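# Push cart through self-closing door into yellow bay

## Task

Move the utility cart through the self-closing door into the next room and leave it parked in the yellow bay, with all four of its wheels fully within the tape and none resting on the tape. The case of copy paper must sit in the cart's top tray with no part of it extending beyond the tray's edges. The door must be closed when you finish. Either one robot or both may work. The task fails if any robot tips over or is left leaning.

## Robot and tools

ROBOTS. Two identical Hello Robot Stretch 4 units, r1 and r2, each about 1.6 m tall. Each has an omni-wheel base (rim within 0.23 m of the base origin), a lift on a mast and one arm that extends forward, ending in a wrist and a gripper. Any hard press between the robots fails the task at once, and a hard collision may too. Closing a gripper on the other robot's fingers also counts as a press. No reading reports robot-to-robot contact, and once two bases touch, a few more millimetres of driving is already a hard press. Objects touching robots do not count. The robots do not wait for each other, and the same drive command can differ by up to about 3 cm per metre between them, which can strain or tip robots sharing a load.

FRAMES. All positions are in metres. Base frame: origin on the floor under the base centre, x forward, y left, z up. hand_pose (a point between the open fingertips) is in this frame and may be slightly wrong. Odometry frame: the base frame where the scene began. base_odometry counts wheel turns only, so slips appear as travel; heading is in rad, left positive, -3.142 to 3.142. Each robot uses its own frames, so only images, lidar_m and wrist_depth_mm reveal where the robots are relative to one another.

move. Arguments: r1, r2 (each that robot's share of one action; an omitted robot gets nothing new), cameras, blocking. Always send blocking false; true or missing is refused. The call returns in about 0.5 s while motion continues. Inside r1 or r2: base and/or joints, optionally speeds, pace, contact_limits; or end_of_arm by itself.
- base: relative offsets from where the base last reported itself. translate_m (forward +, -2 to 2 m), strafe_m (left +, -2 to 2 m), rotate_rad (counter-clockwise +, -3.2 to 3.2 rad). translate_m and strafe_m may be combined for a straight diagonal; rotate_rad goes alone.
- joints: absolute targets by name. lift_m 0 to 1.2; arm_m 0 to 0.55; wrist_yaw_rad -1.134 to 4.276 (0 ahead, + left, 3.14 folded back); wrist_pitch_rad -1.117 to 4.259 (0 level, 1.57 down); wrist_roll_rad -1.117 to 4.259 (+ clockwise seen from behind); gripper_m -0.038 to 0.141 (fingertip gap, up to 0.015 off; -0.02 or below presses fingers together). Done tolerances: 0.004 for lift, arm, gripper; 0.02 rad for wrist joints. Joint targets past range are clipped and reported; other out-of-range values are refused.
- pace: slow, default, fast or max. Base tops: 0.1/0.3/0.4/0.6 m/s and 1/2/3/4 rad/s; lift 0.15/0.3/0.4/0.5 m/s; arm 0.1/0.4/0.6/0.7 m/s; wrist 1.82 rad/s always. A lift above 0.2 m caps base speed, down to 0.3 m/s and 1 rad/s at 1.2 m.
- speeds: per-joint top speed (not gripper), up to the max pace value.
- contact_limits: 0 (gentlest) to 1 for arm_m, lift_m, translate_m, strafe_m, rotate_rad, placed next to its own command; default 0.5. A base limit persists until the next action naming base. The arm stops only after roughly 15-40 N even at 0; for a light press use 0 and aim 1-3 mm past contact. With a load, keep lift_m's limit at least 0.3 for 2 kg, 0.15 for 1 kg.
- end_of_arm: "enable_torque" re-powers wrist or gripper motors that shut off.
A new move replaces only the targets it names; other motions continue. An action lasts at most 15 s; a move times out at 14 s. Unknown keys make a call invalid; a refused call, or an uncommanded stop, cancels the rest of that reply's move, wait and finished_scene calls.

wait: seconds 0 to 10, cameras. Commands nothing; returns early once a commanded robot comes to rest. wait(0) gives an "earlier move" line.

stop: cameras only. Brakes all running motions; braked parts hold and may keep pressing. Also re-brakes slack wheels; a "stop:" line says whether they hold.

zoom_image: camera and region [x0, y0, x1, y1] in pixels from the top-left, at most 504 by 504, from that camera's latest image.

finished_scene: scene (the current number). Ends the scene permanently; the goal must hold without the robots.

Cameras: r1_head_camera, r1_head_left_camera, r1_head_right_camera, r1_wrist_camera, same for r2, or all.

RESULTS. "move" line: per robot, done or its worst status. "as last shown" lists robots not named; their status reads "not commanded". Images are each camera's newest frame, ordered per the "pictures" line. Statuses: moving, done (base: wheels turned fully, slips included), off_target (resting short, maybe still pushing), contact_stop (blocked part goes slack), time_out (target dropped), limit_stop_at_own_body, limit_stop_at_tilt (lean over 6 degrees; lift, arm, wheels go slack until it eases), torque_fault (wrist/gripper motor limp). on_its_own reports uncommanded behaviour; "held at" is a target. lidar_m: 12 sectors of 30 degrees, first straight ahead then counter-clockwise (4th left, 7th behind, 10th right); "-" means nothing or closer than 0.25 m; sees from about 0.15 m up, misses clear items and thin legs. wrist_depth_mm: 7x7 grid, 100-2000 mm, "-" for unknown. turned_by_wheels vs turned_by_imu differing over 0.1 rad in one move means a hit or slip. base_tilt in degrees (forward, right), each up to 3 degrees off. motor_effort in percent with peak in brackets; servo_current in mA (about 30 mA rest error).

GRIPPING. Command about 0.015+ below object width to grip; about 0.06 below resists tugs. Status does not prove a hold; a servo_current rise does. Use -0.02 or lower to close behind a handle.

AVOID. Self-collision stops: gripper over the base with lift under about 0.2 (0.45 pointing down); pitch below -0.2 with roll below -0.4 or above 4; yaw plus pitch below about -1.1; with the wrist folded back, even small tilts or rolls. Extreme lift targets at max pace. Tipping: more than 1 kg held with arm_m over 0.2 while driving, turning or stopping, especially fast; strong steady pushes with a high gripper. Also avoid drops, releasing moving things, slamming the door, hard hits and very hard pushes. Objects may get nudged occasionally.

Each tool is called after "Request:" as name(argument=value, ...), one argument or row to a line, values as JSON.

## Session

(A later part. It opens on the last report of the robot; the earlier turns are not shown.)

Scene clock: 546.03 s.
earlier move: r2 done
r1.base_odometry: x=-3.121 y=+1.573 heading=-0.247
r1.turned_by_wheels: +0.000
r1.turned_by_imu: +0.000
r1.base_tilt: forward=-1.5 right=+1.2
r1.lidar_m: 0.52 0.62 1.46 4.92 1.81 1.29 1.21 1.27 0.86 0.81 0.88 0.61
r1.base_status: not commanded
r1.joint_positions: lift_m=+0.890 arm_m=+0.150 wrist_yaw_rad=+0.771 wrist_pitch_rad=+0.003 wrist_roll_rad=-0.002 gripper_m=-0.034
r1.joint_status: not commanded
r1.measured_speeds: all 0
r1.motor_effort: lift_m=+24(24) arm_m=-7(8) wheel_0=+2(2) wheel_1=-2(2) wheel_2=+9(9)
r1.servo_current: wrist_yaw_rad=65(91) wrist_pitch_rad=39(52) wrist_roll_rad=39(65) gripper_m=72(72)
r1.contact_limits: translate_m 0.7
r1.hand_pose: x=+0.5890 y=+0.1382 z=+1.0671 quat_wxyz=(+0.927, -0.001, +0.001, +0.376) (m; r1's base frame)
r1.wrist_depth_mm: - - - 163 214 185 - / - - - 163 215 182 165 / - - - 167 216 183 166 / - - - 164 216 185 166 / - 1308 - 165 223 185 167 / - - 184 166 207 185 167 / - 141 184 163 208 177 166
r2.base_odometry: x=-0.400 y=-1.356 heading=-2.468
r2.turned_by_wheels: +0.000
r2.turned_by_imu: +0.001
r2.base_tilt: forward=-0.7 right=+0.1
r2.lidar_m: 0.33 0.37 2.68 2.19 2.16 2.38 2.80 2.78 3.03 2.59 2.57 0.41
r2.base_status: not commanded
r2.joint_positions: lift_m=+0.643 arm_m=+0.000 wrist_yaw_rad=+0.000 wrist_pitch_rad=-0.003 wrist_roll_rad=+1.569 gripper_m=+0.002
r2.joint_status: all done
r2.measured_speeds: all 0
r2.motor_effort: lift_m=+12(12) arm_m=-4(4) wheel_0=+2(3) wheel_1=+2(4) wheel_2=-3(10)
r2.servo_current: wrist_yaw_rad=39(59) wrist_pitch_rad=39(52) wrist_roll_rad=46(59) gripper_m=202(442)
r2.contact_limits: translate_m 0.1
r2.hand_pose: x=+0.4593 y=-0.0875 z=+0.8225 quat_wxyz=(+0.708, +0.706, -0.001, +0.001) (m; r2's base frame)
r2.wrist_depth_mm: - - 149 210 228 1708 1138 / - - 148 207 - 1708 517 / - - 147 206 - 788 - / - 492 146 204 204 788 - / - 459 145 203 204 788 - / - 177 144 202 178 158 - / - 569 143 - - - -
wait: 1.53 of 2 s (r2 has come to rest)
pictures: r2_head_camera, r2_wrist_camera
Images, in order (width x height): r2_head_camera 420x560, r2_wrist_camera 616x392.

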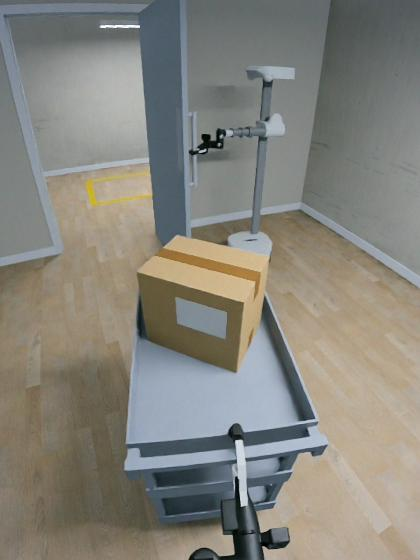

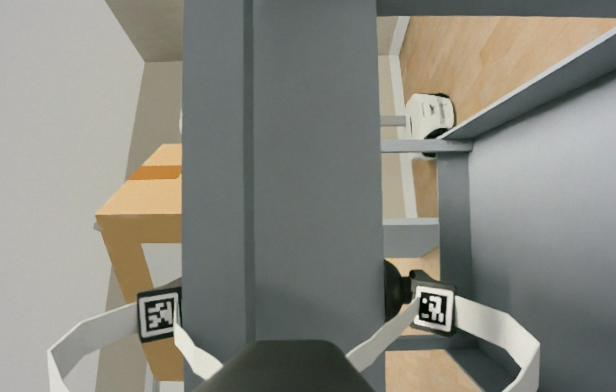

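Request:
move(
  blocking=false,
  r2={"base":{"rotate_rad":0.15},"pace":"slow","contact_limits":{"rotate_rad":0.6}},
  cameras=[],
)

Request:
wait(
  seconds=2,
  cameras=["r2_head_camera","r2_wrist_camera"],
)

Scene clock: 566.60 s.
move: r2 moving
r1: as last shown
r1.base_tilt: forward=-1.6 right=+1.3
r1.lidar_m: 0.53 0.59 1.47 4.93 1.85 1.31 1.21 1.25 0.89 0.82 0.85 0.64
r1.motor_effort: lift_m=+24(24) arm_m=-7(8) wheel_0=+1(2) wheel_1=-2(2) wheel_2=+9(9)
r1.servo_current: wrist_yaw_rad=78(91) wrist_pitch_rad=39(52) wrist_roll_rad=46(59) gripper_m=65(78)
r1.contact_limits: translate_m 0.7
r1.wrist_depth_mm: - - - 162 214 186 - / - - - 163 215 182 165 / - - - 167 215 183 166 / - - - 164 215 184 166 / - 1336 - 165 222 184 167 / - - 185 166 207 185 166 / - 141 184 163 208 177 166
r2.base_odometry: x=-0.400 y=-1.355 heading=-2.356
r2.turned_by_wheels: +0.111
r2.turned_by_imu: +0.108
r2.base_tilt: forward=-0.7 right=+0.1
r2.lidar_m: 0.35 0.39 2.50 2.17 2.17 2.53 2.77 2.78 2.98 2.58 2.58 0.41
r2.base_status: rotate_rad moving
r2.joint_positions: lift_m=+0.643 arm_m=+0.000 wrist_yaw_rad=-0.009 wrist_pitch_rad=-0.003 wrist_roll_rad=+1.569 gripper_m=+0.002
r2.joint_status: not commanded
r2.measured_speeds: translate_m=-0.001 strafe_m=+0.000 rotate_rad=+0.294 lift_m=+0.000 arm_m=+0.000 wrist_yaw_rad=+0.000 wrist_pitch_rad=+0.000 wrist_roll_rad=+0.000
r2.motor_effort: lift_m=+12(12) arm_m=-4(4) wheel_0=-9(13) wheel_1=-6(10) wheel_2=-13(15)
r2.servo_current: wrist_yaw_rad=46(65) wrist_pitch_rad=39(46) wrist_roll_rad=46(59) gripper_m=176(202)
r2.contact_limits: rotate_rad 0.6
r2.hand_pose: x=+0.4585 y=-0.0900 z=+0.8225 quat_wxyz=(+0.708, +0.706, -0.004, -0.002) (m; r2's base frame)
r2.wrist_depth_mm: - - 135 193 - 1618 1138 / - - 137 195 - 1708 - / - - 138 197 - 768 - / - 433 139 198 198 798 - / - 484 140 200 201 798 - / - 176 142 202 191 158 - / - - 143 - - 1863 -
pictures: none
No camera images: "cameras" was empty.

Scene clock: 567.17 s.
earlier move: r2 done
r1.base_odometry: x=-3.121 y=+1.573 heading=-0.247
r1.turned_by_wheels: +0.000
r1.turned_by_imu: +0.000
r1.base_tilt: forward=-1.5 right=+1.2
r1.lidar_m: 0.53 0.62 1.45 4.94 1.82 1.29 1.22 1.25 0.88 0.82 0.85 0.62
r1.base_status: not commanded
r1.joint_positions: lift_m=+0.890 arm_m=+0.150 wrist_yaw_rad=+0.771 wrist_pitch_rad=+0.003 wrist_roll_rad=-0.002 gripper_m=-0.034
r1.joint_status: not commanded
r1.measured_speeds: all 0
r1.motor_effort: lift_m=+24(24) arm_m=-7(8) wheel_0=+1(2) wheel_1=-2(2) wheel_2=+9(9)
r1.servo_current: wrist_yaw_rad=59(91) wrist_pitch_rad=39(52) wrist_roll_rad=46(59) gripper_m=72(78)
r1.contact_limits: translate_m 0.7
r1.hand_pose: x=+0.5890 y=+0.1382 z=+1.0671 quat_wxyz=(+0.927, -0.001, +0.001, +0.376) (m; r1's base frame)
r1.wrist_depth_mm: - - - 163 214 186 - / - - - 163 215 182 165 / - - - 167 216 183 165 / - - - 164 217 184 166 / - 1281 - 165 222 185 167 / - - 183 166 207 185 166 / - 141 183 163 206 177 166
r2.base_odometry: x=-0.400 y=-1.356 heading=-2.319
r2.turned_by_wheels: +0.038
r2.turned_by_imu: +0.037
r2.base_tilt: forward=-0.7 right=+0.0
r2.lidar_m: 0.36 0.40 2.45 2.16 2.18 2.61 2.76 2.76 2.92 2.55 2.60 0.38
r2.base_status: done
r2.joint_positions: lift_m=+0.643 arm_m=+0.000 wrist_yaw_rad=-0.003 wrist_pitch_rad=-0.003 wrist_roll_rad=+1.569 gripper_m=+0.002
r2.joint_status: not commanded
r2.measured_speeds: all 0
r2.motor_effort: lift_m=+12(12) arm_m=-4(4) wheel_0=-3(13) wheel_1=-6(10) wheel_2=-7(15)
r2.servo_current: wrist_yaw_rad=52(65) wrist_pitch_rad=39(46) wrist_roll_rad=52(59) gripper_m=169(202)
r2.contact_limits: rotate_rad 0.6
r2.hand_pose: x=+0.4591 y=-0.0883 z=+0.8225 quat_wxyz=(+0.708, +0.706, -0.002, +0.000) (m; r2's base frame)
r2.wrist_depth_mm: - - 128 184 184 1708 1160 / - - 151 187 188 723 - / - 473 134 193 193 768 - / - 439 137 196 198 788 - / - 525 140 200 202 820 - / - 178 143 206 179 165 - / - - 145 - - 1661 -
wait: 0.57 of 2 s (r2 has come to rest)
pictures: r2_head_camera, r2_wrist_camera
Images, in order (width x height): r2_head_camera 420x560, r2_wrist_camera 616x392.

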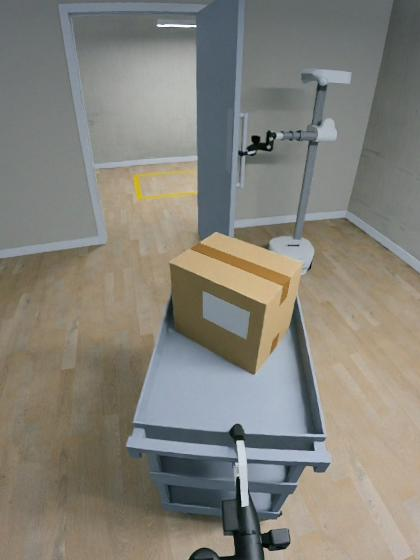

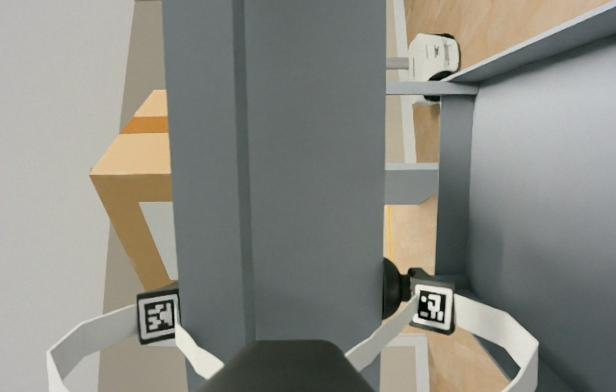

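Request:
move(
  blocking=false,
  r2={"base":{"strafe_m":-0.15},"pace":"slow","contact_limits":{"strafe_m":0.6}},
  cameras=[],
)

Request:
wait(
  seconds=3,
  cameras=["r2_head_camera","r2_wrist_camera"],
)

Scene clock: 572.77 s.
move: r2 moving
r1: as last shown
r1.base_tilt: forward=-1.6 right=+1.2
r1.lidar_m: 0.53 0.62 1.48 4.93 1.82 1.31 1.22 1.23 0.87 0.81 0.87 0.63
r1.motor_effort: lift_m=+24(24) arm_m=-7(8) wheel_0=+2(2) wheel_1=-2(2) wheel_2=+9(9)
r1.servo_current: wrist_yaw_rad=65(85) wrist_pitch_rad=39(52) wrist_roll_rad=46(59) gripper_m=65(72)
r1.contact_limits: translate_m 0.7
r1.wrist_depth_mm: - - - 163 213 186 - / - - - 163 215 182 165 / - - - 167 216 183 166 / - - - 165 216 185 166 / - 1281 - 166 222 185 166 / - - 183 166 208 185 167 / - 141 183 163 208 178 166
r2.base_odometry: x=-0.410 y=-1.346 heading=-2.319
r2.turned_by_wheels: +0.000
r2.turned_by_imu: +0.001
r2.base_tilt: forward=-0.7 right=+0.1
r2.lidar_m: 0.35 0.42 2.51 2.19 2.20 2.64 2.77 2.79 2.89 2.55 2.57 0.39
r2.base_status: strafe_m moving
r2.joint_positions: lift_m=+0.643 arm_m=+0.000 wrist_yaw_rad=-0.003 wrist_pitch_rad=-0.003 wrist_roll_rad=+1.569 gripper_m=+0.002
r2.joint_status: not commanded
r2.measured_speeds: translate_m=+0.000 strafe_m=-0.057 rotate_rad=-0.001 lift_m=+0.000 arm_m=+0.000 wrist_yaw_rad=+0.005 wrist_pitch_rad=+0.000 wrist_roll_rad=+0.000
r2.motor_effort: lift_m=+12(12) arm_m=-4(4) wheel_0=+9(10) wheel_1=-7(9) wheel_2=+0(4)
r2.servo_current: wrist_yaw_rad=33(59) wrist_pitch_rad=39(52) wrist_roll_rad=46(59) gripper_m=169(176)
r2.contact_limits: strafe_m 0.6
r2.hand_pose: x=+0.4591 y=-0.0882 z=+0.8225 quat_wxyz=(+0.708, +0.706, -0.002, +0.000) (m; r2's base frame)
r2.wrist_depth_mm: - - 128 184 185 1708 1160 / - - 152 187 187 723 - / - 473 134 192 193 788 - / - 439 137 196 198 798 - / - 530 140 201 202 809 - / - 178 142 206 192 165 - / - - 145 - - 1808 -
pictures: none
No camera images: "cameras" was empty.

Scene clock: 574.90 s.
earlier move: r2 done
r1.base_odometry: x=-3.121 y=+1.573 heading=-0.247
r1.turned_by_wheels: +0.000
r1.turned_by_imu: +0.000
r1.base_tilt: forward=-1.5 right=+1.2
r1.lidar_m: 0.53 0.62 1.41 4.93 1.83 1.27 1.22 1.28 0.89 0.81 0.87 0.63
r1.base_status: not commanded
r1.joint_positions: lift_m=+0.890 arm_m=+0.150 wrist_yaw_rad=+0.771 wrist_pitch_rad=+0.003 wrist_roll_rad=-0.002 gripper_m=-0.034
r1.joint_status: not commanded
r1.measured_speeds: all 0
r1.motor_effort: lift_m=+24(24) arm_m=-7(8) wheel_0=+2(2) wheel_1=-2(2) wheel_2=+9(9)
r1.servo_current: wrist_yaw_rad=59(85) wrist_pitch_rad=39(52) wrist_roll_rad=46(59) gripper_m=72(78)
r1.contact_limits: translate_m 0.7
r1.hand_pose: x=+0.5890 y=+0.1382 z=+1.0671 quat_wxyz=(+0.927, -0.001, +0.001, +0.376) (m; r1's base frame)
r1.wrist_depth_mm: - - - 162 213 186 - / - - - 163 214 182 164 / - - - 167 214 183 166 / - - - 165 216 184 166 / - 1281 - 165 222 184 166 / - - 185 166 207 185 167 / - 141 184 163 207 177 166
r2.base_odometry: x=-0.509 y=-1.254 heading=-2.319
r2.turned_by_wheels: +0.000
r2.turned_by_imu: +0.001
r2.base_tilt: forward=-0.7 right=+0.0
r2.lidar_m: 0.36 0.39 2.62 2.29 2.32 2.77 2.74 2.76 2.75 2.43 2.47 0.43
r2.base_status: done
r2.joint_positions: lift_m=+0.643 arm_m=+0.000 wrist_yaw_rad=+0.003 wrist_pitch_rad=-0.003 wrist_roll_rad=+1.569 gripper_m=+0.002
r2.joint_status: not commanded
r2.measured_speeds: all 0
r2.motor_effort: lift_m=+12(12) arm_m=-4(4) wheel_0=+6(14) wheel_1=-4(9) wheel_2=+0(4)
r2.servo_current: wrist_yaw_rad=39(65) wrist_pitch_rad=39(52) wrist_roll_rad=59(59) gripper_m=176(176)
r2.contact_limits: strafe_m 0.6
r2.hand_pose: x=+0.4595 y=-0.0867 z=+0.8225 quat_wxyz=(+0.708, +0.706, +0.000, +0.002) (m; r2's base frame)
r2.wrist_depth_mm: - - 149 209 - 1661 1138 / - - 148 208 1983 1808 - / - - 148 208 - 768 - / - 455 148 207 - 798 - / - 469 148 207 - 809 - / - 178 147 207 178 164 - / - - 147 - - 1863 -
wait: 2.13 of 3 s (r2 has come to rest)
pictures: r2_head_camera, r2_wrist_camera
Images, in order (width x height): r2_head_camera 420x560, r2_wrist_camera 616x392.

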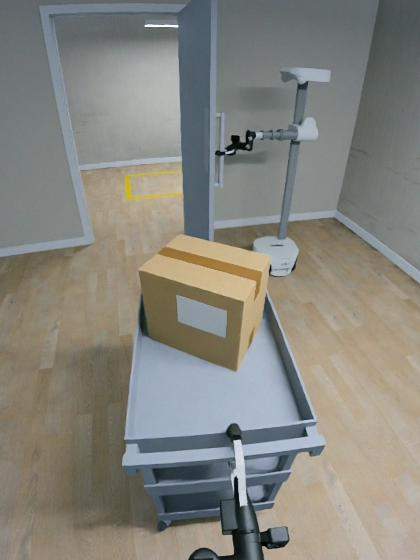

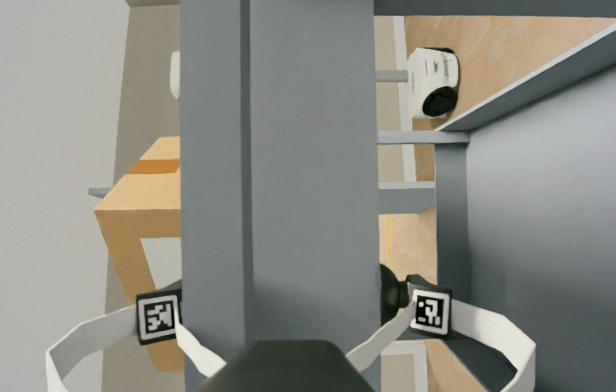

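Request:
move(
  blocking=false,
  r2={"base":{"rotate_rad":0.14},"pace":"slow"},
  cameras=[],
)

Request:
wait(
  seconds=2,
  cameras=[],
)

Request:
move(
  blocking=false,
  r2={"base":{"strafe_m":-0.16},"pace":"slow"},
  cameras=[],
)

Request:
wait(
  seconds=4,
  cameras=[],
)

Request:
move(
  blocking=false,
  r2={"base":{"rotate_rad":0.13},"pace":"slow"},
  cameras=[],
)

Request:
wait(
  seconds=2,
  cameras=[],
)

Request:
move(
  blocking=false,
  r2={"base":{"strafe_m":-0.15},"pace":"slow"},
  cameras=[],
)

Request:
wait(
  seconds=4,
  cameras=["r2_head_camera","r2_wrist_camera","r2_head_left_camera"],
)

Scene clock: 592.30 s.
move: r2 moving
r1: as last shown
r1.base_tilt: forward=-1.6 right=+1.2
r1.lidar_m: 0.52 0.62 1.40 4.93 1.84 1.30 1.22 1.26 0.86 0.82 0.86 0.63
r1.servo_current: wrist_yaw_rad=85(85) wrist_pitch_rad=52(52) wrist_roll_rad=46(59) gripper_m=65(72)
r1.contact_limits: translate_m 0.7
r1.wrist_depth_mm: - - - 162 213 186 - / - - - 163 216 182 165 / - - - 167 215 183 165 / - - - 164 215 184 166 / - 1281 - 165 223 185 166 / - - 185 166 207 185 167 / - 141 184 163 208 177 167
r2.base_odometry: x=-0.509 y=-1.254 heading=-2.211
r2.turned_by_wheels: +0.108
r2.turned_by_imu: +0.105
r2.base_tilt: forward=-0.7 right=+0.1
r2.lidar_m: 0.38 0.41 2.50 2.30 2.36 2.98 2.74 2.80 2.63 2.42 2.46 0.39
r2.base_status: rotate_rad moving
r2.joint_positions: lift_m=+0.643 arm_m=+0.000 wrist_yaw_rad=-0.007 wrist_pitch_rad=-0.003 wrist_roll_rad=+1.569 gripper_m=+0.002
r2.joint_status: not commanded
r2.measured_speeds: translate_m=-0.001 strafe_m=+0.000 rotate_rad=+0.270 lift_m=+0.000 arm_m=+0.000 wrist_yaw_rad=+0.000 wrist_pitch_rad=+0.000 wrist_roll_rad=+0.000
r2.motor_effort: lift_m=+13(13) arm_m=-4(4) wheel_0=-10(11) wheel_1=-4(8) wheel_2=-12(13)
r2.servo_current: wrist_yaw_rad=59(59) wrist_pitch_rad=39(46) wrist_roll_rad=39(59) gripper_m=169(176)
r2.hand_pose: x=+0.4587 y=-0.0896 z=+0.8224 quat_wxyz=(+0.708, +0.706, -0.004, -0.002) (m; r2's base frame)
r2.wrist_depth_mm: - - 136 195 1921 1618 1138 / - - 139 197 1983 1430 - / - 574 141 199 - 788 - / - 439 143 202 - 798 - / - 496 144 204 204 809 - / - 176 146 207 178 163 - / - - 147 - - 1808 -
pictures: none
No camera images: "cameras" was empty.

Scene clock: 592.83 s.
earlier move: r2 done
r1.base_odometry: x=-3.121 y=+1.573 heading=-0.247
r1.turned_by_wheels: +0.000
r1.turned_by_imu: +0.000
r1.base_tilt: forward=-1.5 right=+1.2
r1.lidar_m: 0.51 0.63 1.42 4.92 1.82 1.28 1.21 1.26 0.89 0.81 0.84 0.64
r1.base_status: not commanded
r1.joint_positions: lift_m=+0.890 arm_m=+0.150 wrist_yaw_rad=+0.771 wrist_pitch_rad=+0.003 wrist_roll_rad=-0.002 gripper_m=-0.034
r1.joint_status: not commanded
r1.measured_speeds: all 0
r1.motor_effort: lift_m=+24(24) arm_m=-7(8) wheel_0=+2(2) wheel_1=-2(2) wheel_2=+9(9)
r1.servo_current: wrist_yaw_rad=46(85) wrist_pitch_rad=46(52) wrist_roll_rad=46(65) gripper_m=65(72)
r1.contact_limits: translate_m 0.7
r1.hand_pose: x=+0.5890 y=+0.1382 z=+1.0671 quat_wxyz=(+0.927, -0.001, +0.001, +0.376) (m; r1's base frame)
r1.wrist_depth_mm: - - - 162 213 186 - / - - - 163 215 182 165 / - - - 167 215 183 165 / - - - 164 216 184 167 / - 1255 - 165 222 185 167 / - - 185 166 207 185 167 / - 141 183 163 207 177 167
r2.base_odometry: x=-0.509 y=-1.254 heading=-2.180
r2.turned_by_wheels: +0.030
r2.turned_by_imu: +0.030
r2.base_tilt: forward=-0.7 right=+0.0
r2.lidar_m: 0.38 0.40 2.49 2.32 2.34 2.93 2.76 2.78 2.61 2.40 2.49 0.39
r2.base_status: done
r2.joint_positions: lift_m=+0.643 arm_m=+0.000 wrist_yaw_rad=-0.006 wrist_pitch_rad=-0.003 wrist_roll_rad=+1.569 gripper_m=+0.002
r2.joint_status: not commanded
r2.measured_speeds: all 0
r2.motor_effort: lift_m=+13(13) arm_m=-4(4) wheel_0=-5(11) wheel_1=-6(8) wheel_2=-6(13)
r2.servo_current: wrist_yaw_rad=46(72) wrist_pitch_rad=33(46) wrist_roll_rad=46(59) gripper_m=176(176)
r2.hand_pose: x=+0.4588 y=-0.0892 z=+0.8224 quat_wxyz=(+0.708, +0.706, -0.003, -0.001) (m; r2's base frame)
r2.wrist_depth_mm: - - 131 188 1808 1661 1138 / - - 136 191 - 715 - / - 496 138 197 - 788 - / - 445 142 200 - 798 - / - 544 145 206 207 809 - / - 177 148 211 177 164 - / - - 151 - - 1708 -
wait: 0.53 of 2 s (r2 has come to rest)
pictures: none
No camera images: "cameras" was empty.

Scene clock: 593.33 s.
move: r2 moving
r1: as last shown
r1.base_tilt: forward=-1.5 right=+1.3
r1.lidar_m: 0.55 0.62 1.43 4.94 1.85 1.28 1.21 1.27 0.90 0.82 0.86 0.61
r1.motor_effort: lift_m=+24(24) arm_m=-7(7) wheel_0=+2(2) wheel_1=-2(2) wheel_2=+9(9)
r1.servo_current: wrist_yaw_rad=72(72) wrist_pitch_rad=33(46) wrist_roll_rad=59(59) gripper_m=72(78)
r1.contact_limits: translate_m 0.7
r1.wrist_depth_mm: - - - 162 214 186 - / - - - 163 215 182 165 / - - - 167 215 183 166 / - - - 164 216 183 166 / - 1281 - 165 222 185 166 / - - 185 166 207 185 166 / - 141 183 163 206 177 166
r2.base_odometry: x=-0.521 y=-1.246 heading=-2.180
r2.turned_by_wheels: +0.000
r2.turned_by_imu: +0.000
r2.base_tilt: forward=-0.6 right=+0.0
r2.lidar_m: 0.39 0.43 2.47 2.32 2.34 2.94 2.72 2.80 2.59 2.41 2.47 0.41
r2.base_status: strafe_m moving
r2.joint_positions: lift_m=+0.643 arm_m=+0.000 wrist_yaw_rad=-0.001 wrist_pitch_rad=-0.003 wrist_roll_rad=+1.569 gripper_m=+0.002
r2.joint_status: not commanded
r2.measured_speeds: translate_m=+0.001 strafe_m=-0.055 rotate_rad=-0.004 lift_m=+0.000 arm_m=+0.000 wrist_yaw_rad=+0.021 wrist_pitch_rad=+0.000 wrist_roll_rad=+0.000
r2.motor_effort: lift_m=+13(13) arm_m=-4(4) wheel_0=+11(11) wheel_1=-6(9) wheel_2=+1(5)
r2.servo_current: wrist_yaw_rad=46(59) wrist_pitch_rad=46(46) wrist_roll_rad=59(59) gripper_m=176(176)
r2.hand_pose: x=+0.4592 y=-0.0877 z=+0.8224 quat_wxyz=(+0.708, +0.706, -0.001, +0.001) (m; r2's base frame)
r2.wrist_depth_mm: - - 129 185 1808 1708 - / - - 134 190 - 715 - / - 466 137 196 - 788 - / - 445 141 199 - 798 - / - 539 144 205 204 - - / - 177 148 211 177 165 - / - - 150 - - 1808 -
pictures: none
No camera images: "cameras" was empty.

Scene clock: 595.57 s.
earlier move: r2 done
r1.base_odometry: x=-3.121 y=+1.573 heading=-0.247
r1.turned_by_wheels: +0.000
r1.turned_by_imu: +0.000
r1.base_tilt: forward=-1.6 right=+1.2
r1.lidar_m: 0.52 0.65 1.38 4.95 1.83 1.31 1.21 1.25 0.88 0.82 0.86 0.64
r1.base_status: not commanded
r1.joint_positions: lift_m=+0.890 arm_m=+0.150 wrist_yaw_rad=+0.771 wrist_pitch_rad=+0.003 wrist_roll_rad=-0.002 gripper_m=-0.034
r1.joint_status: not commanded
r1.measured_speeds: all 0
r1.motor_effort: lift_m=+24(24) arm_m=-7(8) wheel_0=+2(2) wheel_1=-2(2) wheel_2=+9(9)
r1.servo_current: wrist_yaw_rad=59(91) wrist_pitch_rad=33(46) wrist_roll_rad=52(65) gripper_m=65(78)
r1.contact_limits: translate_m 0.7
r1.hand_pose: x=+0.5890 y=+0.1382 z=+1.0671 quat_wxyz=(+0.927, -0.001, +0.001, +0.376) (m; r1's base frame)
r1.wrist_depth_mm: - - - 162 213 186 - / - - - 163 214 182 165 / - - - 167 216 183 165 / - - - 165 216 185 166 / 1397 1229 - 165 222 185 167 / 1983 - 183 166 206 185 166 / 1499 141 183 163 208 177 167
r2.base_odometry: x=-0.640 y=-1.162 heading=-2.180
r2.turned_by_wheels: +0.000
r2.turned_by_imu: +0.001
r2.base_tilt: forward=-0.7 right=+0.1
r2.lidar_m: 0.40 0.40 2.63 2.47 2.50 2.93 2.72 2.78 2.42 2.26 2.34 0.46
r2.base_status: done
r2.joint_positions: lift_m=+0.643 arm_m=+0.000 wrist_yaw_rad=+0.000 wrist_pitch_rad=-0.003 wrist_roll_rad=+1.569 gripper_m=+0.002
r2.joint_status: not commanded
r2.measured_speeds: all 0
r2.motor_effort: lift_m=+13(13) arm_m=-4(4) wheel_0=+3(14) wheel_1=-3(9) wheel_2=+0(5)
r2.servo_current: wrist_yaw_rad=46(65) wrist_pitch_rad=46(46) wrist_roll_rad=59(59) gripper_m=156(182)
r2.hand_pose: x=+0.4593 y=-0.0874 z=+0.8224 quat_wxyz=(+0.708, +0.706, -0.001, +0.001) (m; r2's base frame)
r2.wrist_depth_mm: - - 187 248 255 268 253 / - - 186 244 - 1661 500 / - - 182 240 - 788 - / - 603 180 238 - - - / - 488 177 235 - 820 - / - 508 175 232 179 - - / - 574 554 - - - -
wait: 2.23 of 4 s (r2 has come to rest)
pictures: none
No camera images: "cameras" was empty.

Scene clock: 596.07 s.
move: r2 moving
r1: as last shown
r1.base_tilt: forward=-1.5 right=+1.2
r1.lidar_m: 0.51 0.62 1.35 4.94 1.82 1.27 1.20 1.24 0.89 0.80 0.86 0.64
r1.servo_current: wrist_yaw_rad=72(91) wrist_pitch_rad=46(46) wrist_roll_rad=59(59) gripper_m=72(72)
r1.contact_limits: translate_m 0.7
r1.wrist_depth_mm: - - - 163 213 186 - / - - - 163 216 182 165 / - - - 167 216 183 165 / - - - 164 216 184 166 / 1921 1255 - 165 222 185 166 / 1921 - 185 166 206 185 166 / 1464 141 183 163 208 177 166
r2.base_odometry: x=-0.640 y=-1.162 heading=-2.075
r2.turned_by_wheels: +0.105
r2.turned_by_imu: +0.102
r2.base_tilt: forward=-0.7 right=+0.1
r2.lidar_m: 0.41 0.44 2.56 2.46 2.60 2.82 2.75 2.88 2.35 2.26 2.39 0.42
r2.base_status: rotate_rad moving
r2.joint_positions: lift_m=+0.643 arm_m=+0.000 wrist_yaw_rad=-0.006 wrist_pitch_rad=-0.003 wrist_roll_rad=+1.569 gripper_m=+0.002
r2.joint_status: not commanded
r2.measured_speeds: translate_m=+0.001 strafe_m=+0.002 rotate_rad=+0.236 lift_m=+0.000 arm_m=+0.000 wrist_yaw_rad=+0.000 wrist_pitch_rad=+0.000 wrist_roll_rad=+0.000
r2.motor_effort: lift_m=+13(13) arm_m=-4(4) wheel_0=-6(12) wheel_1=-4(8) wheel_2=-10(14)
r2.servo_current: wrist_yaw_rad=59(59) wrist_pitch_rad=46(46) wrist_roll_rad=59(59) gripper_m=143(156)
r2.hand_pose: x=+0.4588 y=-0.0892 z=+0.8224 quat_wxyz=(+0.708, +0.706, -0.003, -0.001) (m; r2's base frame)
r2.wrist_depth_mm: - - 166 224 1808 1661 1138 / - - 168 225 - 1708 - / - - 170 228 - 820 - / - 477 171 230 - 820 - / - 535 172 230 231 831 - / - - 174 234 180 - - / - - - - - 1863 -
pictures: none
No camera images: "cameras" was empty.

Scene clock: 596.57 s.
earlier move: r2 done
r1.base_odometry: x=-3.121 y=+1.573 heading=-0.247
r1.turned_by_wheels: +0.000
r1.turned_by_imu: +0.000
r1.base_tilt: forward=-1.5 right=+1.3
r1.lidar_m: 0.51 0.61 1.35 4.93 1.83 1.29 1.20 1.27 0.88 0.83 0.85 0.63
r1.base_status: not commanded
r1.joint_positions: lift_m=+0.890 arm_m=+0.150 wrist_yaw_rad=+0.771 wrist_pitch_rad=+0.003 wrist_roll_rad=-0.002 gripper_m=-0.034
r1.joint_status: not commanded
r1.measured_speeds: all 0
r1.motor_effort: lift_m=+24(24) arm_m=-7(8) wheel_0=+2(2) wheel_1=-2(2) wheel_2=+9(9)
r1.servo_current: wrist_yaw_rad=65(91) wrist_pitch_rad=46(52) wrist_roll_rad=33(59) gripper_m=72(72)
r1.contact_limits: translate_m 0.7
r1.hand_pose: x=+0.5890 y=+0.1382 z=+1.0671 quat_wxyz=(+0.927, -0.001, +0.001, +0.376) (m; r1's base frame)
r1.wrist_depth_mm: - - - 162 214 186 - / - - - 163 215 182 165 / - - - 167 215 183 165 / - - - 164 216 184 166 / 1921 1255 - 165 222 184 166 / 1921 - 185 166 206 185 167 / - 141 183 163 206 177 166
r2.base_odometry: x=-0.641 y=-1.162 heading=-2.052
r2.turned_by_wheels: +0.024
r2.turned_by_imu: +0.023
r2.base_tilt: forward=-0.7 right=+0.1
r2.lidar_m: 0.39 0.44 2.55 2.49 2.60 2.79 2.74 2.90 2.35 2.27 2.42 0.42
r2.base_status: done
r2.joint_positions: lift_m=+0.643 arm_m=+0.000 wrist_yaw_rad=-0.006 wrist_pitch_rad=-0.003 wrist_roll_rad=+1.569 gripper_m=+0.002
r2.joint_status: not commanded
r2.measured_speeds: all 0
r2.motor_effort: lift_m=+13(13) arm_m=-4(4) wheel_0=-8(12) wheel_1=-6(8) wheel_2=-7(14)
r2.servo_current: wrist_yaw_rad=52(59) wrist_pitch_rad=39(46) wrist_roll_rad=46(59) gripper_m=150(156)
r2.hand_pose: x=+0.4588 y=-0.0892 z=+0.8224 quat_wxyz=(+0.708, +0.706, -0.003, -0.001) (m; r2's base frame)
r2.wrist_depth_mm: - - 163 219 1808 1576 1182 / - - 166 221 - 1708 - / - - 167 225 - 809 - / - 473 170 229 - 820 - / - - 172 231 229 831 - / - - 174 235 178 157 - / - - - - - 1921 -
wait: 0.50 of 2 s (r2 has come to rest)
pictures: none
No camera images: "cameras" was empty.

Scene clock: 597.07 s.
move: r2 moving
r1: as last shown
r1.base_tilt: forward=-1.6 right=+1.2
r1.lidar_m: 0.52 0.61 1.35 4.94 1.81 1.29 1.20 1.26 0.88 0.83 0.86 0.62
r1.motor_effort: lift_m=+24(24) arm_m=-7(8) wheel_0=+2(3) wheel_1=-2(2) wheel_2=+9(9)
r1.servo_current: wrist_yaw_rad=78(78) wrist_pitch_rad=39(52) wrist_roll_rad=20(59) gripper_m=65(72)
r1.contact_limits: translate_m 0.7
r1.wrist_depth_mm: - - - 163 214 186 - / - - - 163 216 182 165 / - - - 167 215 183 166 / - - - 163 216 184 166 / 1863 1281 - 165 222 184 167 / 1921 - 185 166 207 184 167 / - 141 183 163 208 177 166
r2.base_odometry: x=-0.653 y=-1.156 heading=-2.052
r2.turned_by_wheels: +0.000
r2.turned_by_imu: +0.000
r2.base_tilt: forward=-0.7 right=+0.1
r2.lidar_m: 0.40 0.43 2.57 2.48 2.61 2.83 2.75 2.88 2.33 2.25 2.39 0.43
r2.base_status: strafe_m moving
r2.joint_positions: lift_m=+0.643 arm_m=+0.000 wrist_yaw_rad=-0.003 wrist_pitch_rad=-0.003 wrist_roll_rad=+1.569 gripper_m=+0.002
r2.joint_status: not commanded
r2.measured_speeds: translate_m=+0.000 strafe_m=-0.057 rotate_rad=+0.000 lift_m=+0.000 arm_m=+0.000 wrist_yaw_rad=+0.012 wrist_pitch_rad=+0.000 wrist_roll_rad=+0.000
r2.motor_effort: lift_m=+13(13) arm_m=-4(4) wheel_0=+8(10) wheel_1=-6(9) wheel_2=+0(5)
r2.servo_current: wrist_yaw_rad=26(65) wrist_pitch_rad=39(46) wrist_roll_rad=46(59) gripper_m=150(156)
r2.hand_pose: x=+0.4591 y=-0.0883 z=+0.8224 quat_wxyz=(+0.708, +0.706, -0.002, +0.000) (m; r2's base frame)
r2.wrist_depth_mm: - - 160 216 243 1708 1182 / - - 163 220 - 1708 - / - - 166 224 - 809 - / - 473 169 227 - 831 - / - - 171 231 229 842 - / - - 174 235 179 - - / - - - - - 1921 -
pictures: none
No camera images: "cameras" was empty.

Scene clock: 599.20 s.
earlier move: r2 done
r1.base_odometry: x=-3.121 y=+1.573 heading=-0.247
r1.turned_by_wheels: +0.000
r1.turned_by_imu: +0.000
r1.base_tilt: forward=-1.5 right=+1.2
r1.lidar_m: 0.52 0.61 1.33 2.32 1.83 1.29 1.23 1.26 0.88 0.82 0.86 0.63
r1.base_status: not commanded
r1.joint_positions: lift_m=+0.890 arm_m=+0.150 wrist_yaw_rad=+0.771 wrist_pitch_rad=+0.003 wrist_roll_rad=-0.002 gripper_m=-0.034
r1.joint_status: not commanded
r1.measured_speeds: all 0
r1.motor_effort: lift_m=+24(24) arm_m=-7(8) wheel_0=+2(3) wheel_1=-2(2) wheel_2=+9(9)
r1.servo_current: wrist_yaw_rad=65(91) wrist_pitch_rad=39(52) wrist_roll_rad=65(65) gripper_m=65(78)
r1.contact_limits: translate_m 0.7
r1.hand_pose: x=+0.5890 y=+0.1382 z=+1.0671 quat_wxyz=(+0.927, -0.001, +0.001, +0.376) (m; r1's base frame)
r1.wrist_depth_mm: - - - 162 213 186 - / - - - 163 215 183 165 / - - - 167 216 183 166 / - - - 164 216 183 166 / 1397 1229 - 165 222 184 166 / - - 184 166 207 185 166 / - 141 183 163 207 177 167
r2.base_odometry: x=-0.773 y=-1.093 heading=-2.051
r2.turned_by_wheels: +0.000
r2.turned_by_imu: +0.001
r2.base_tilt: forward=-0.7 right=+0.1
r2.lidar_m: 0.38 0.38 2.70 2.63 2.72 2.83 2.74 2.86 2.17 2.12 2.26 0.45
r2.base_status: done
r2.joint_positions: lift_m=+0.643 arm_m=+0.000 wrist_yaw_rad=+0.004 wrist_pitch_rad=-0.003 wrist_roll_rad=+1.569 gripper_m=+0.001
r2.joint_status: not commanded
r2.measured_speeds: all 0
r2.motor_effort: lift_m=+12(13) arm_m=+5(5) wheel_0=+5(14) wheel_1=-5(9) wheel_2=+3(5)
r2.servo_current: wrist_yaw_rad=46(65) wrist_pitch_rad=39(46) wrist_roll_rad=39(59) gripper_m=137(156)
r2.hand_pose: x=+0.4596 y=-0.0863 z=+0.8226 quat_wxyz=(+0.708, +0.707, +0.000, +0.003) (m; r2's base frame)
r2.wrist_depth_mm: - - 196 255 260 259 258 / - - - 251 - 1756 1205 / - - 189 248 - 1756 - / - - 184 243 - 820 - / - 496 462 238 238 831 - / - 521 178 233 180 - - / - 569 549 - - - -
wait: 2.13 of 4 s (r2 has come to rest)
pictures: r2_head_camera, r2_head_left_camera, r2_wrist_camera
Images, in order (width x height): r2_head_camera 420x560, r2_head_left_camera 420x672, r2_wrist_camera 616x392.

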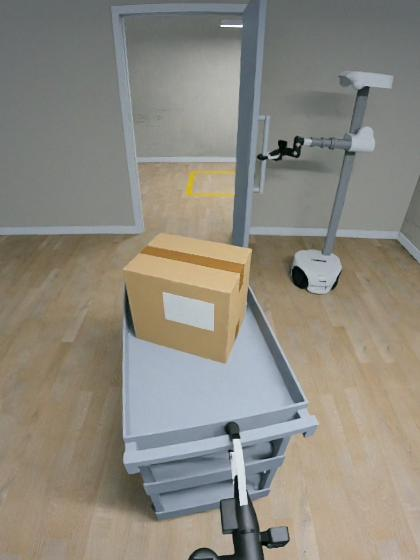

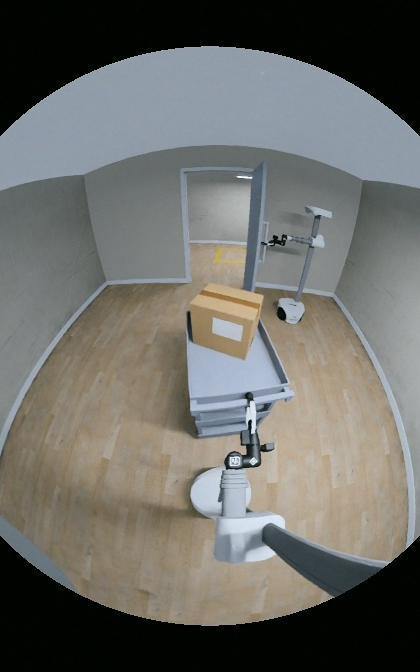

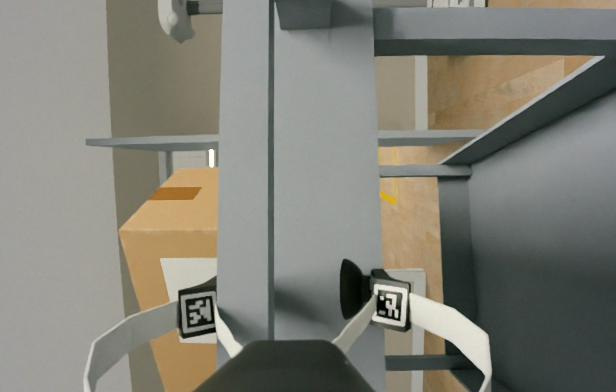

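Request:
move(
  blocking=false,
  r2={"joints":{"gripper_m":0.135}},
  cameras=[],
)

Request:
wait(
  seconds=2,
  cameras=[],
)

Request:
move(
  blocking=false,
  r2={"base":{"rotate_rad":0.1}},
  cameras=[],
)

Request:
wait(
  seconds=2,
  cameras=[],
)

Request:
move(
  blocking=false,
  r2={"base":{"translate_m":0.05},"pace":"slow"},
  cameras=[],
)

Request:
wait(
  seconds=2,
  cameras=["r2_wrist_camera"],
)

Request:
move(
  blocking=false,
  r2={"joints":{"gripper_m":0.01}},
  cameras=[],
)

Request:
wait(
  seconds=2,
  cameras=["r2_wrist_camera","r2_head_camera"],
)

Scene clock: 617.83 s.
move: r2 moving
r1: as last shown
r1.lidar_m: 0.54 0.63 1.31 2.33 1.82 1.27 1.20 1.26 0.89 0.82 0.84 0.63
r1.motor_effort: lift_m=+24(24) arm_m=-7(8) wheel_0=+2(2) wheel_1=-2(2) wheel_2=+9(9)
r1.servo_current: wrist_yaw_rad=72(72) wrist_pitch_rad=33(52) wrist_roll_rad=59(59) gripper_m=65(78)
r1.contact_limits: translate_m 0.7
r1.wrist_depth_mm: - - - 163 214 186 - / - - - 163 214 182 165 / - - - 167 215 184 165 / - - - 164 216 184 166 / 1430 1255 - 165 223 185 166 / - - 186 165 207 184 167 / - 141 185 162 208 177 167
r2.base_odometry: x=-0.773 y=-1.093 heading=-2.051
r2.turned_by_wheels: +0.000
r2.turned_by_imu: +0.000
r2.base_tilt: forward=-0.7 right=+0.0
r2.lidar_m: 0.40 0.37 2.70 2.63 2.75 2.81 2.74 2.89 2.19 2.13 2.23 0.46
r2.base_status: not commanded
r2.joint_positions: lift_m=+0.643 arm_m=+0.000 wrist_yaw_rad=+0.004 wrist_pitch_rad=-0.003 wrist_roll_rad=+1.569 gripper_m=+0.020
r2.joint_status: gripper_m moving
r2.measured_speeds: translate_m=+0.000 strafe_m=+0.000 rotate_rad=+0.000 lift_m=+0.000 arm_m=+0.000 wrist_yaw_rad=-0.006 wrist_pitch_rad=+0.000 wrist_roll_rad=+0.000
r2.motor_effort: lift_m=+12(13) arm_m=+4(5) wheel_0=+5(6) wheel_1=-4(5) wheel_2=+3(3)
r2.servo_current: wrist_yaw_rad=46(59) wrist_pitch_rad=46(46) wrist_roll_rad=46(52) gripper_m=91(137)
r2.hand_pose: x=+0.4596 y=-0.0864 z=+0.8226 quat_wxyz=(+0.708, +0.707, +0.000, +0.002) (m; r2's base frame)
r2.wrist_depth_mm: - - 202 260 267 266 264 / - - - 255 - 1756 1182 / - - 193 251 - 1708 - / - - 190 247 - 831 - / - 492 469 242 - 820 - / - 517 181 236 183 - - / - 574 549 - - - -
pictures: none
No camera images: "cameras" was empty.

Scene clock: 619.57 s.
earlier move: r2 done
r1.base_odometry: x=-3.121 y=+1.573 heading=-0.247
r1.turned_by_wheels: +0.000
r1.turned_by_imu: +0.000
r1.base_tilt: forward=-1.5 right=+1.3
r1.lidar_m: 0.54 0.61 1.35 2.32 1.86 1.30 1.22 1.28 0.85 0.81 0.87 0.63
r1.base_status: not commanded
r1.joint_positions: lift_m=+0.890 arm_m=+0.150 wrist_yaw_rad=+0.771 wrist_pitch_rad=+0.003 wrist_roll_rad=-0.002 gripper_m=-0.034
r1.joint_status: not commanded
r1.measured_speeds: all 0
r1.motor_effort: lift_m=+24(24) arm_m=-7(8) wheel_0=+2(2) wheel_1=-2(2) wheel_2=+9(9)
r1.servo_current: wrist_yaw_rad=85(85) wrist_pitch_rad=46(52) wrist_roll_rad=33(59) gripper_m=72(78)
r1.contact_limits: translate_m 0.7
r1.hand_pose: x=+0.5890 y=+0.1382 z=+1.0671 quat_wxyz=(+0.927, -0.001, +0.001, +0.376) (m; r1's base frame)
r1.wrist_depth_mm: - - - 163 214 185 - / - - - 163 214 182 165 / - - - 167 216 183 166 / - - - 165 215 183 167 / 1430 1255 - 165 223 185 166 / - - 185 166 207 184 167 / - 142 183 163 208 178 166
r2.base_odometry: x=-0.773 y=-1.093 heading=-2.052
r2.turned_by_wheels: +0.000
r2.turned_by_imu: +0.000
r2.base_tilt: forward=-0.7 right=+0.1
r2.lidar_m: 0.37 0.39 2.70 2.60 2.76 2.84 2.75 2.91 2.19 2.12 2.26 0.44
r2.base_status: not commanded
r2.joint_positions: lift_m=+0.643 arm_m=+0.000 wrist_yaw_rad=+0.000 wrist_pitch_rad=-0.002 wrist_roll_rad=+1.569 gripper_m=+0.135
r2.joint_status: all done
r2.measured_speeds: all 0
r2.motor_effort: lift_m=+13(13) arm_m=+4(5) wheel_0=+4(6) wheel_1=-5(5) wheel_2=+3(3)
r2.servo_current: wrist_yaw_rad=52(59) wrist_pitch_rad=39(52) wrist_roll_rad=59(59) gripper_m=46(137)
r2.hand_pose: x=+0.4592 y=-0.0875 z=+0.8222 quat_wxyz=(+0.708, +0.707, -0.001, +0.001) (m; r2's base frame)
r2.wrist_depth_mm: - - 222 274 282 282 283 / - - 219 270 - 1537 421 / - - 215 263 - 1576 - / - - 197 256 - 820 - / - 492 193 250 - 820 - / - 521 187 243 196 - - / - - 530 - - - -
wait: 1.73 of 2 s (r2 has come to rest)
pictures: none
No camera images: "cameras" was empty.

Scene clock: 620.07 s.
move: r2 moving
r1: as last shown
r1.base_tilt: forward=-1.6 right=+1.2
r1.lidar_m: 0.53 0.63 1.34 2.33 1.81 1.28 1.19 1.27 0.87 0.82 0.85 0.65
r1.motor_effort: lift_m=+24(24) arm_m=-8(8) wheel_0=+2(2) wheel_1=-2(2) wheel_2=+9(9)
r1.servo_current: wrist_yaw_rad=72(85) wrist_pitch_rad=39(46) wrist_roll_rad=65(65) gripper_m=72(78)
r1.contact_limits: translate_m 0.7
r1.wrist_depth_mm: - - - 163 213 185 - / - - - 163 215 182 164 / - - - 167 216 183 165 / - - - 164 215 185 166 / 1366 1229 - 165 222 184 166 / - - 185 166 207 184 166 / - 141 184 163 207 177 167
r2.base_odometry: x=-0.773 y=-1.093 heading=-1.953
r2.turned_by_wheels: +0.099
r2.turned_by_imu: +0.096
r2.base_tilt: forward=-0.7 right=+0.0
r2.lidar_m: 0.38 0.41 2.64 2.62 2.84 2.77 2.74 2.64 2.15 2.11 2.35 0.43
r2.base_status: rotate_rad moving
r2.joint_positions: lift_m=+0.643 arm_m=+0.000 wrist_yaw_rad=-0.001 wrist_pitch_rad=-0.002 wrist_roll_rad=+1.569 gripper_m=+0.135
r2.joint_status: not commanded
r2.measured_speeds: all 0
r2.motor_effort: lift_m=+14(14) arm_m=+4(4) wheel_0=-2(6) wheel_1=-2(9) wheel_2=-9(11)
r2.servo_current: wrist_yaw_rad=39(65) wrist_pitch_rad=46(46) wrist_roll_rad=39(52) gripper_m=52(59)
r2.hand_pose: x=+0.4591 y=-0.0878 z=+0.8222 quat_wxyz=(+0.708, +0.707, -0.001, +0.000) (m; r2's base frame)
r2.wrist_depth_mm: - - 195 245 - 1708 1229 / - - 183 243 - 1808 - / - - 189 240 - 798 - / - 484 179 237 - - - / - 517 178 236 - 778 - / - - 175 232 193 - - / - - 585 - - - -
pictures: none
No camera images: "cameras" was empty.

Scene clock: 620.30 s.
earlier move: r2 done
r1.base_odometry: x=-3.121 y=+1.573 heading=-0.247
r1.turned_by_wheels: +0.000
r1.turned_by_imu: +0.000
r1.base_tilt: forward=-1.6 right=+1.3
r1.lidar_m: 0.53 0.60 1.33 2.31 1.84 1.30 1.21 1.25 0.87 0.82 0.86 0.64
r1.base_status: not commanded
r1.joint_positions: lift_m=+0.890 arm_m=+0.150 wrist_yaw_rad=+0.771 wrist_pitch_rad=+0.003 wrist_roll_rad=-0.002 gripper_m=-0.034
r1.joint_status: not commanded
r1.measured_speeds: all 0
r1.motor_effort: lift_m=+24(24) arm_m=-7(8) wheel_0=+2(2) wheel_1=-2(2) wheel_2=+9(9)
r1.servo_current: wrist_yaw_rad=72(85) wrist_pitch_rad=39(46) wrist_roll_rad=33(65) gripper_m=72(78)
r1.contact_limits: translate_m 0.7
r1.hand_pose: x=+0.5890 y=+0.1382 z=+1.0671 quat_wxyz=(+0.927, -0.001, +0.001, +0.376) (m; r1's base frame)
r1.wrist_depth_mm: - - - 163 214 186 - / - - - 163 214 183 165 / - - - 167 216 183 165 / - - - 164 216 185 166 / 1537 1255 - 164 222 184 166 / - - 185 166 207 185 166 / - 141 183 163 207 178 166
r2.base_odometry: x=-0.773 y=-1.093 heading=-1.953
r2.turned_by_wheels: +0.000
r2.turned_by_imu: +0.000
r2.base_tilt: forward=-0.7 right=+0.1
r2.lidar_m: 0.38 0.40 2.64 2.61 2.86 2.78 2.74 2.64 2.13 2.11 2.35 0.43
r2.base_status: done
r2.joint_positions: lift_m=+0.643 arm_m=+0.000 wrist_yaw_rad=-0.001 wrist_pitch_rad=-0.002 wrist_roll_rad=+1.569 gripper_m=+0.135
r2.joint_status: not commanded
r2.measured_speeds: all 0
r2.motor_effort: lift_m=+13(14) arm_m=+4(4) wheel_0=-4(6) wheel_1=-1(9) wheel_2=-10(11)
r2.servo_current: wrist_yaw_rad=52(65) wrist_pitch_rad=33(46) wrist_roll_rad=39(65) gripper_m=52(59)
r2.hand_pose: x=+0.4591 y=-0.0878 z=+0.8222 quat_wxyz=(+0.708, +0.707, -0.001, +0.000) (m; r2's base frame)
r2.wrist_depth_mm: - - 194 246 - 1661 1205 / - - 182 243 - 1756 - / - - 188 241 - 778 - / - 484 179 239 - - - / - 517 178 236 - 798 - / - - 176 233 194 - - / - - 591 - - - -
wait: 0.23 of 2 s (r2 has come to rest)
pictures: none
No camera images: "cameras" was empty.

Scene clock: 620.80 s.
move: r2 moving
r1: as last shown
r1.base_tilt: forward=-1.6 right=+1.2
r1.lidar_m: 0.53 0.62 1.35 2.31 1.84 1.29 1.21 1.27 0.89 0.82 0.86 0.63
r1.motor_effort: lift_m=+24(24) arm_m=-7(7) wheel_0=+2(2) wheel_1=-2(2) wheel_2=+9(9)
r1.servo_current: wrist_yaw_rad=65(85) wrist_pitch_rad=39(52) wrist_roll_rad=39(52) gripper_m=72(72)
r1.contact_limits: translate_m 0.7
r1.wrist_depth_mm: - - - 163 213 186 - / - - - 163 215 182 165 / - - - 167 216 184 166 / - - - 164 216 183 166 / 1537 1255 - 165 222 185 166 / - - 185 166 206 184 166 / - 142 184 163 208 177 166
r2.base_odometry: x=-0.778 y=-1.105 heading=-1.953
r2.turned_by_wheels: +0.000
r2.turned_by_imu: +0.000
r2.base_tilt: forward=-0.7 right=+0.1
r2.lidar_m: 0.36 0.38 2.62 2.61 2.90 2.78 2.77 2.63 2.16 2.12 2.34 0.43
r2.base_status: translate_m moving
r2.joint_positions: lift_m=+0.643 arm_m=+0.000 wrist_yaw_rad=-0.001 wrist_pitch_rad=-0.002 wrist_roll_rad=+1.569 gripper_m=+0.135
r2.joint_status: not commanded
r2.measured_speeds: translate_m=+0.048 strafe_m=+0.000 rotate_rad=-0.001 lift_m=+0.000 arm_m=+0.000 wrist_yaw_rad=+0.000 wrist_pitch_rad=+0.000 wrist_roll_rad=+0.000
r2.motor_effort: lift_m=+13(14) arm_m=+4(4) wheel_0=+7(7) wheel_1=+5(7) wheel_2=-12(14)
r2.servo_current: wrist_yaw_rad=46(52) wrist_pitch_rad=39(52) wrist_roll_rad=39(65) gripper_m=52(59)
r2.hand_pose: x=+0.4591 y=-0.0878 z=+0.8222 quat_wxyz=(+0.708, +0.707, -0.001, +0.000) (m; r2's base frame)
r2.wrist_depth_mm: - - 175 235 - 1756 1205 / - - 172 232 - 1756 - / - - 171 229 - 809 - / - 469 169 227 - 820 - / - 496 167 224 225 798 - / - 213 165 222 195 - - / - - 164 - - - -
pictures: none
No camera images: "cameras" was empty.

Scene clock: 622.00 s.
earlier move: r2 done
r1.base_odometry: x=-3.121 y=+1.573 heading=-0.247
r1.turned_by_wheels: +0.000
r1.turned_by_imu: +0.000
r1.base_tilt: forward=-1.6 right=+1.2
r1.lidar_m: 0.54 0.61 1.33 4.94 1.81 1.28 1.21 1.28 0.87 0.82 0.86 0.65
r1.base_status: not commanded
r1.joint_positions: lift_m=+0.890 arm_m=+0.150 wrist_yaw_rad=+0.771 wrist_pitch_rad=+0.003 wrist_roll_rad=-0.002 gripper_m=-0.034
r1.joint_status: not commanded
r1.measured_speeds: all 0
r1.motor_effort: lift_m=+24(24) arm_m=-7(8) wheel_0=+1(2) wheel_1=-2(2) wheel_2=+9(9)
r1.servo_current: wrist_yaw_rad=65(85) wrist_pitch_rad=39(52) wrist_roll_rad=39(59) gripper_m=72(72)
r1.contact_limits: translate_m 0.7
r1.hand_pose: x=+0.5890 y=+0.1382 z=+1.0671 quat_wxyz=(+0.927, -0.001, +0.001, +0.376) (m; r1's base frame)
r1.wrist_depth_mm: - - - 163 214 185 - / - - - 163 215 182 165 / - - - 167 216 184 165 / - - - 164 216 183 166 / 1708 1205 - 165 222 185 166 / - - 184 166 208 186 166 / - 141 181 163 207 177 166
r2.base_odometry: x=-0.792 y=-1.139 heading=-1.953
r2.turned_by_wheels: +0.000
r2.turned_by_imu: +0.000
r2.base_tilt: forward=-0.6 right=+0.1
r2.lidar_m: 0.35 0.39 2.66 2.60 2.88 2.83 2.79 2.67 2.17 2.12 2.37 0.43
r2.base_status: done
r2.joint_positions: lift_m=+0.643 arm_m=+0.000 wrist_yaw_rad=-0.002 wrist_pitch_rad=-0.002 wrist_roll_rad=+1.569 gripper_m=+0.135
r2.joint_status: not commanded
r2.measured_speeds: all 0
r2.motor_effort: lift_m=+13(14) arm_m=+5(5) wheel_0=+3(8) wheel_1=+5(8) wheel_2=-7(15)
r2.servo_current: wrist_yaw_rad=59(65) wrist_pitch_rad=39(52) wrist_roll_rad=46(65) gripper_m=46(59)
r2.hand_pose: x=+0.4591 y=-0.0880 z=+0.8222 quat_wxyz=(+0.708, +0.707, -0.001, +0.000) (m; r2's base frame)
r2.wrist_depth_mm: - - 185 247 - 1756 1205 / - - 181 241 - 1756 - / - - 178 236 - 798 - / - 484 174 231 - 842 - / - 500 171 228 228 809 - / - 210 167 225 199 183 - / - - 166 - - - -
wait: 1.20 of 2 s (r2 has come to rest)
pictures: r2_wrist_camera
Images, in order (width x height): r2_wrist_camera 616x392.

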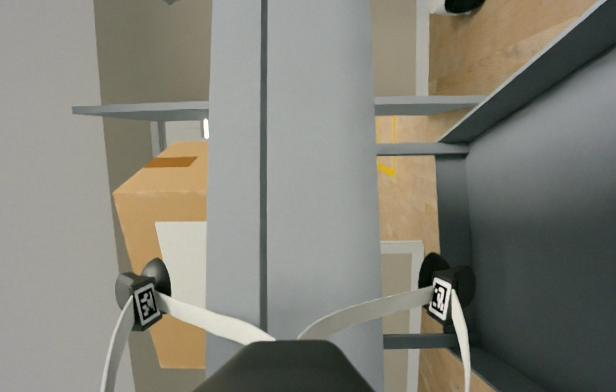

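Scene clock: 622.50 s.
move: r2 moving
r1: as last shown
r1.base_tilt: forward=-1.6 right=+1.3
r1.lidar_m: 0.50 0.61 1.30 4.94 1.80 1.30 1.22 1.25 0.87 0.81 0.85 0.62
r1.motor_effort: lift_m=+24(24) arm_m=-7(8) wheel_0=+2(2) wheel_1=-2(2) wheel_2=+9(9)
r1.servo_current: wrist_yaw_rad=65(85) wrist_pitch_rad=39(52) wrist_roll_rad=65(65) gripper_m=65(72)
r1.contact_limits: translate_m 0.7
r1.wrist_depth_mm: - - - 163 213 186 - / - - - 163 214 183 165 / - - - 167 215 183 165 / - - - 164 216 184 166 / 1756 1229 - 165 222 184 167 / - - 184 166 208 186 166 / - 141 180 163 208 177 167
r2.base_odometry: x=-0.792 y=-1.139 heading=-1.953
r2.turned_by_wheels: +0.000
r2.turned_by_imu: +0.000
r2.base_tilt: forward=-0.7 right=+0.1
r2.lidar_m: 0.36 0.38 2.64 2.61 2.86 2.81 2.78 2.65 2.17 2.14 2.38 0.45
r2.base_status: not commanded
r2.joint_positions: lift_m=+0.643 arm_m=+0.000 wrist_yaw_rad=-0.002 wrist_pitch_rad=-0.002 wrist_roll_rad=+1.569 gripper_m=+0.123
r2.joint_status: gripper_m moving
r2.measured_speeds: all 0
r2.motor_effort: lift_m=+13(13) arm_m=+4(5) wheel_0=+3(3) wheel_1=+5(5) wheel_2=-6(7)
r2.servo_current: wrist_yaw_rad=52(59) wrist_pitch_rad=39(39) wrist_roll_rad=52(52) gripper_m=91(111)
r2.hand_pose: x=+0.4591 y=-0.0880 z=+0.8222 quat_wxyz=(+0.708, +0.707, -0.001, +0.000) (m; r2's base frame)
r2.wrist_depth_mm: - - 186 246 - 1708 1229 / - - 181 242 - 1708 - / - - 178 237 - 809 - / - 477 175 234 - 820 - / - 508 171 229 229 809 - / - 559 168 225 213 - - / - - 167 - - - -
pictures: none
No camera images: "cameras" was empty.

Scene clock: 624.13 s.
earlier move: r2 done
r1.base_odometry: x=-3.121 y=+1.573 heading=-0.247
r1.turned_by_wheels: +0.000
r1.turned_by_imu: +0.000
r1.base_tilt: forward=-1.6 right=+1.2
r1.lidar_m: 0.52 0.61 1.27 4.93 1.85 1.29 1.20 1.26 0.87 0.82 0.86 0.63
r1.base_status: not commanded
r1.joint_positions: lift_m=+0.890 arm_m=+0.150 wrist_yaw_rad=+0.771 wrist_pitch_rad=+0.003 wrist_roll_rad=-0.002 gripper_m=-0.034
r1.joint_status: not commanded
r1.measured_speeds: all 0
r1.motor_effort: lift_m=+24(24) arm_m=-7(8) wheel_0=+2(2) wheel_1=-2(2) wheel_2=+9(9)
r1.servo_current: wrist_yaw_rad=65(91) wrist_pitch_rad=52(52) wrist_roll_rad=46(65) gripper_m=72(78)
r1.contact_limits: translate_m 0.7
r1.hand_pose: x=+0.5890 y=+0.1382 z=+1.0671 quat_wxyz=(+0.927, -0.001, +0.001, +0.376) (m; r1's base frame)
r1.wrist_depth_mm: - - - 163 214 186 - / - - - 163 215 183 165 / - - - 167 216 183 166 / - - - 164 216 184 166 / 1756 1229 - 165 223 184 167 / - - 184 166 207 184 166 / 1499 142 181 163 208 177 166
r2.base_odometry: x=-0.792 y=-1.139 heading=-1.953
r2.turned_by_wheels: +0.000
r2.turned_by_imu: +0.000
r2.base_tilt: forward=-0.7 right=+0.1
r2.lidar_m: 0.36 0.38 2.63 2.62 2.85 2.81 2.79 2.66 2.16 2.12 2.34 0.45
r2.base_status: not commanded
r2.joint_positions: lift_m=+0.643 arm_m=+0.000 wrist_yaw_rad=-0.002 wrist_pitch_rad=-0.004 wrist_roll_rad=+1.569 gripper_m=+0.011
r2.joint_status: all done
r2.measured_speeds: all 0
r2.motor_effort: lift_m=+13(14) arm_m=+4(5) wheel_0=+2(3) wheel_1=+4(6) wheel_2=-5(7)
r2.servo_current: wrist_yaw_rad=39(59) wrist_pitch_rad=52(52) wrist_roll_rad=52(65) gripper_m=169(390)
r2.hand_pose: x=+0.4591 y=-0.0880 z=+0.8226 quat_wxyz=(+0.708, +0.707, -0.002, +0.001) (m; r2's base frame)
r2.wrist_depth_mm: - - - 251 - 1708 1205 / - - 187 245 - 1708 - / - - 181 241 - 778 - / - 484 178 236 - - - / - 512 175 232 - 820 - / - 521 171 228 181 - - / - 591 574 - - - -
wait: 1.63 of 2 s (r2 has come to rest)
pictures: r2_head_camera, r2_wrist_camera
Images, in order (width x height): r2_head_camera 420x560, r2_wrist_camera 616x392.

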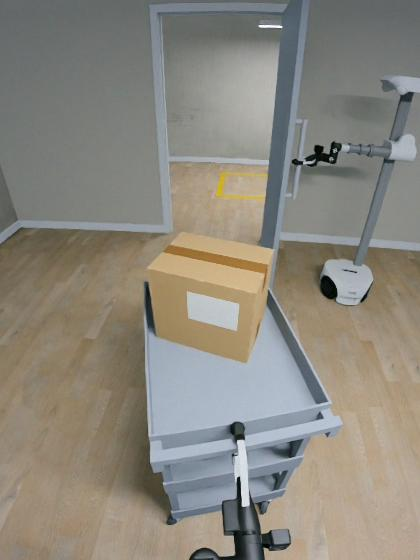

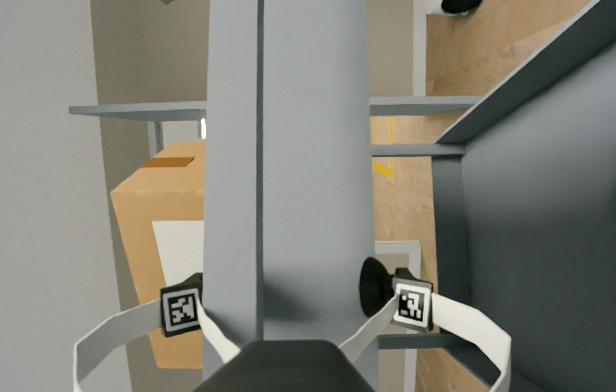

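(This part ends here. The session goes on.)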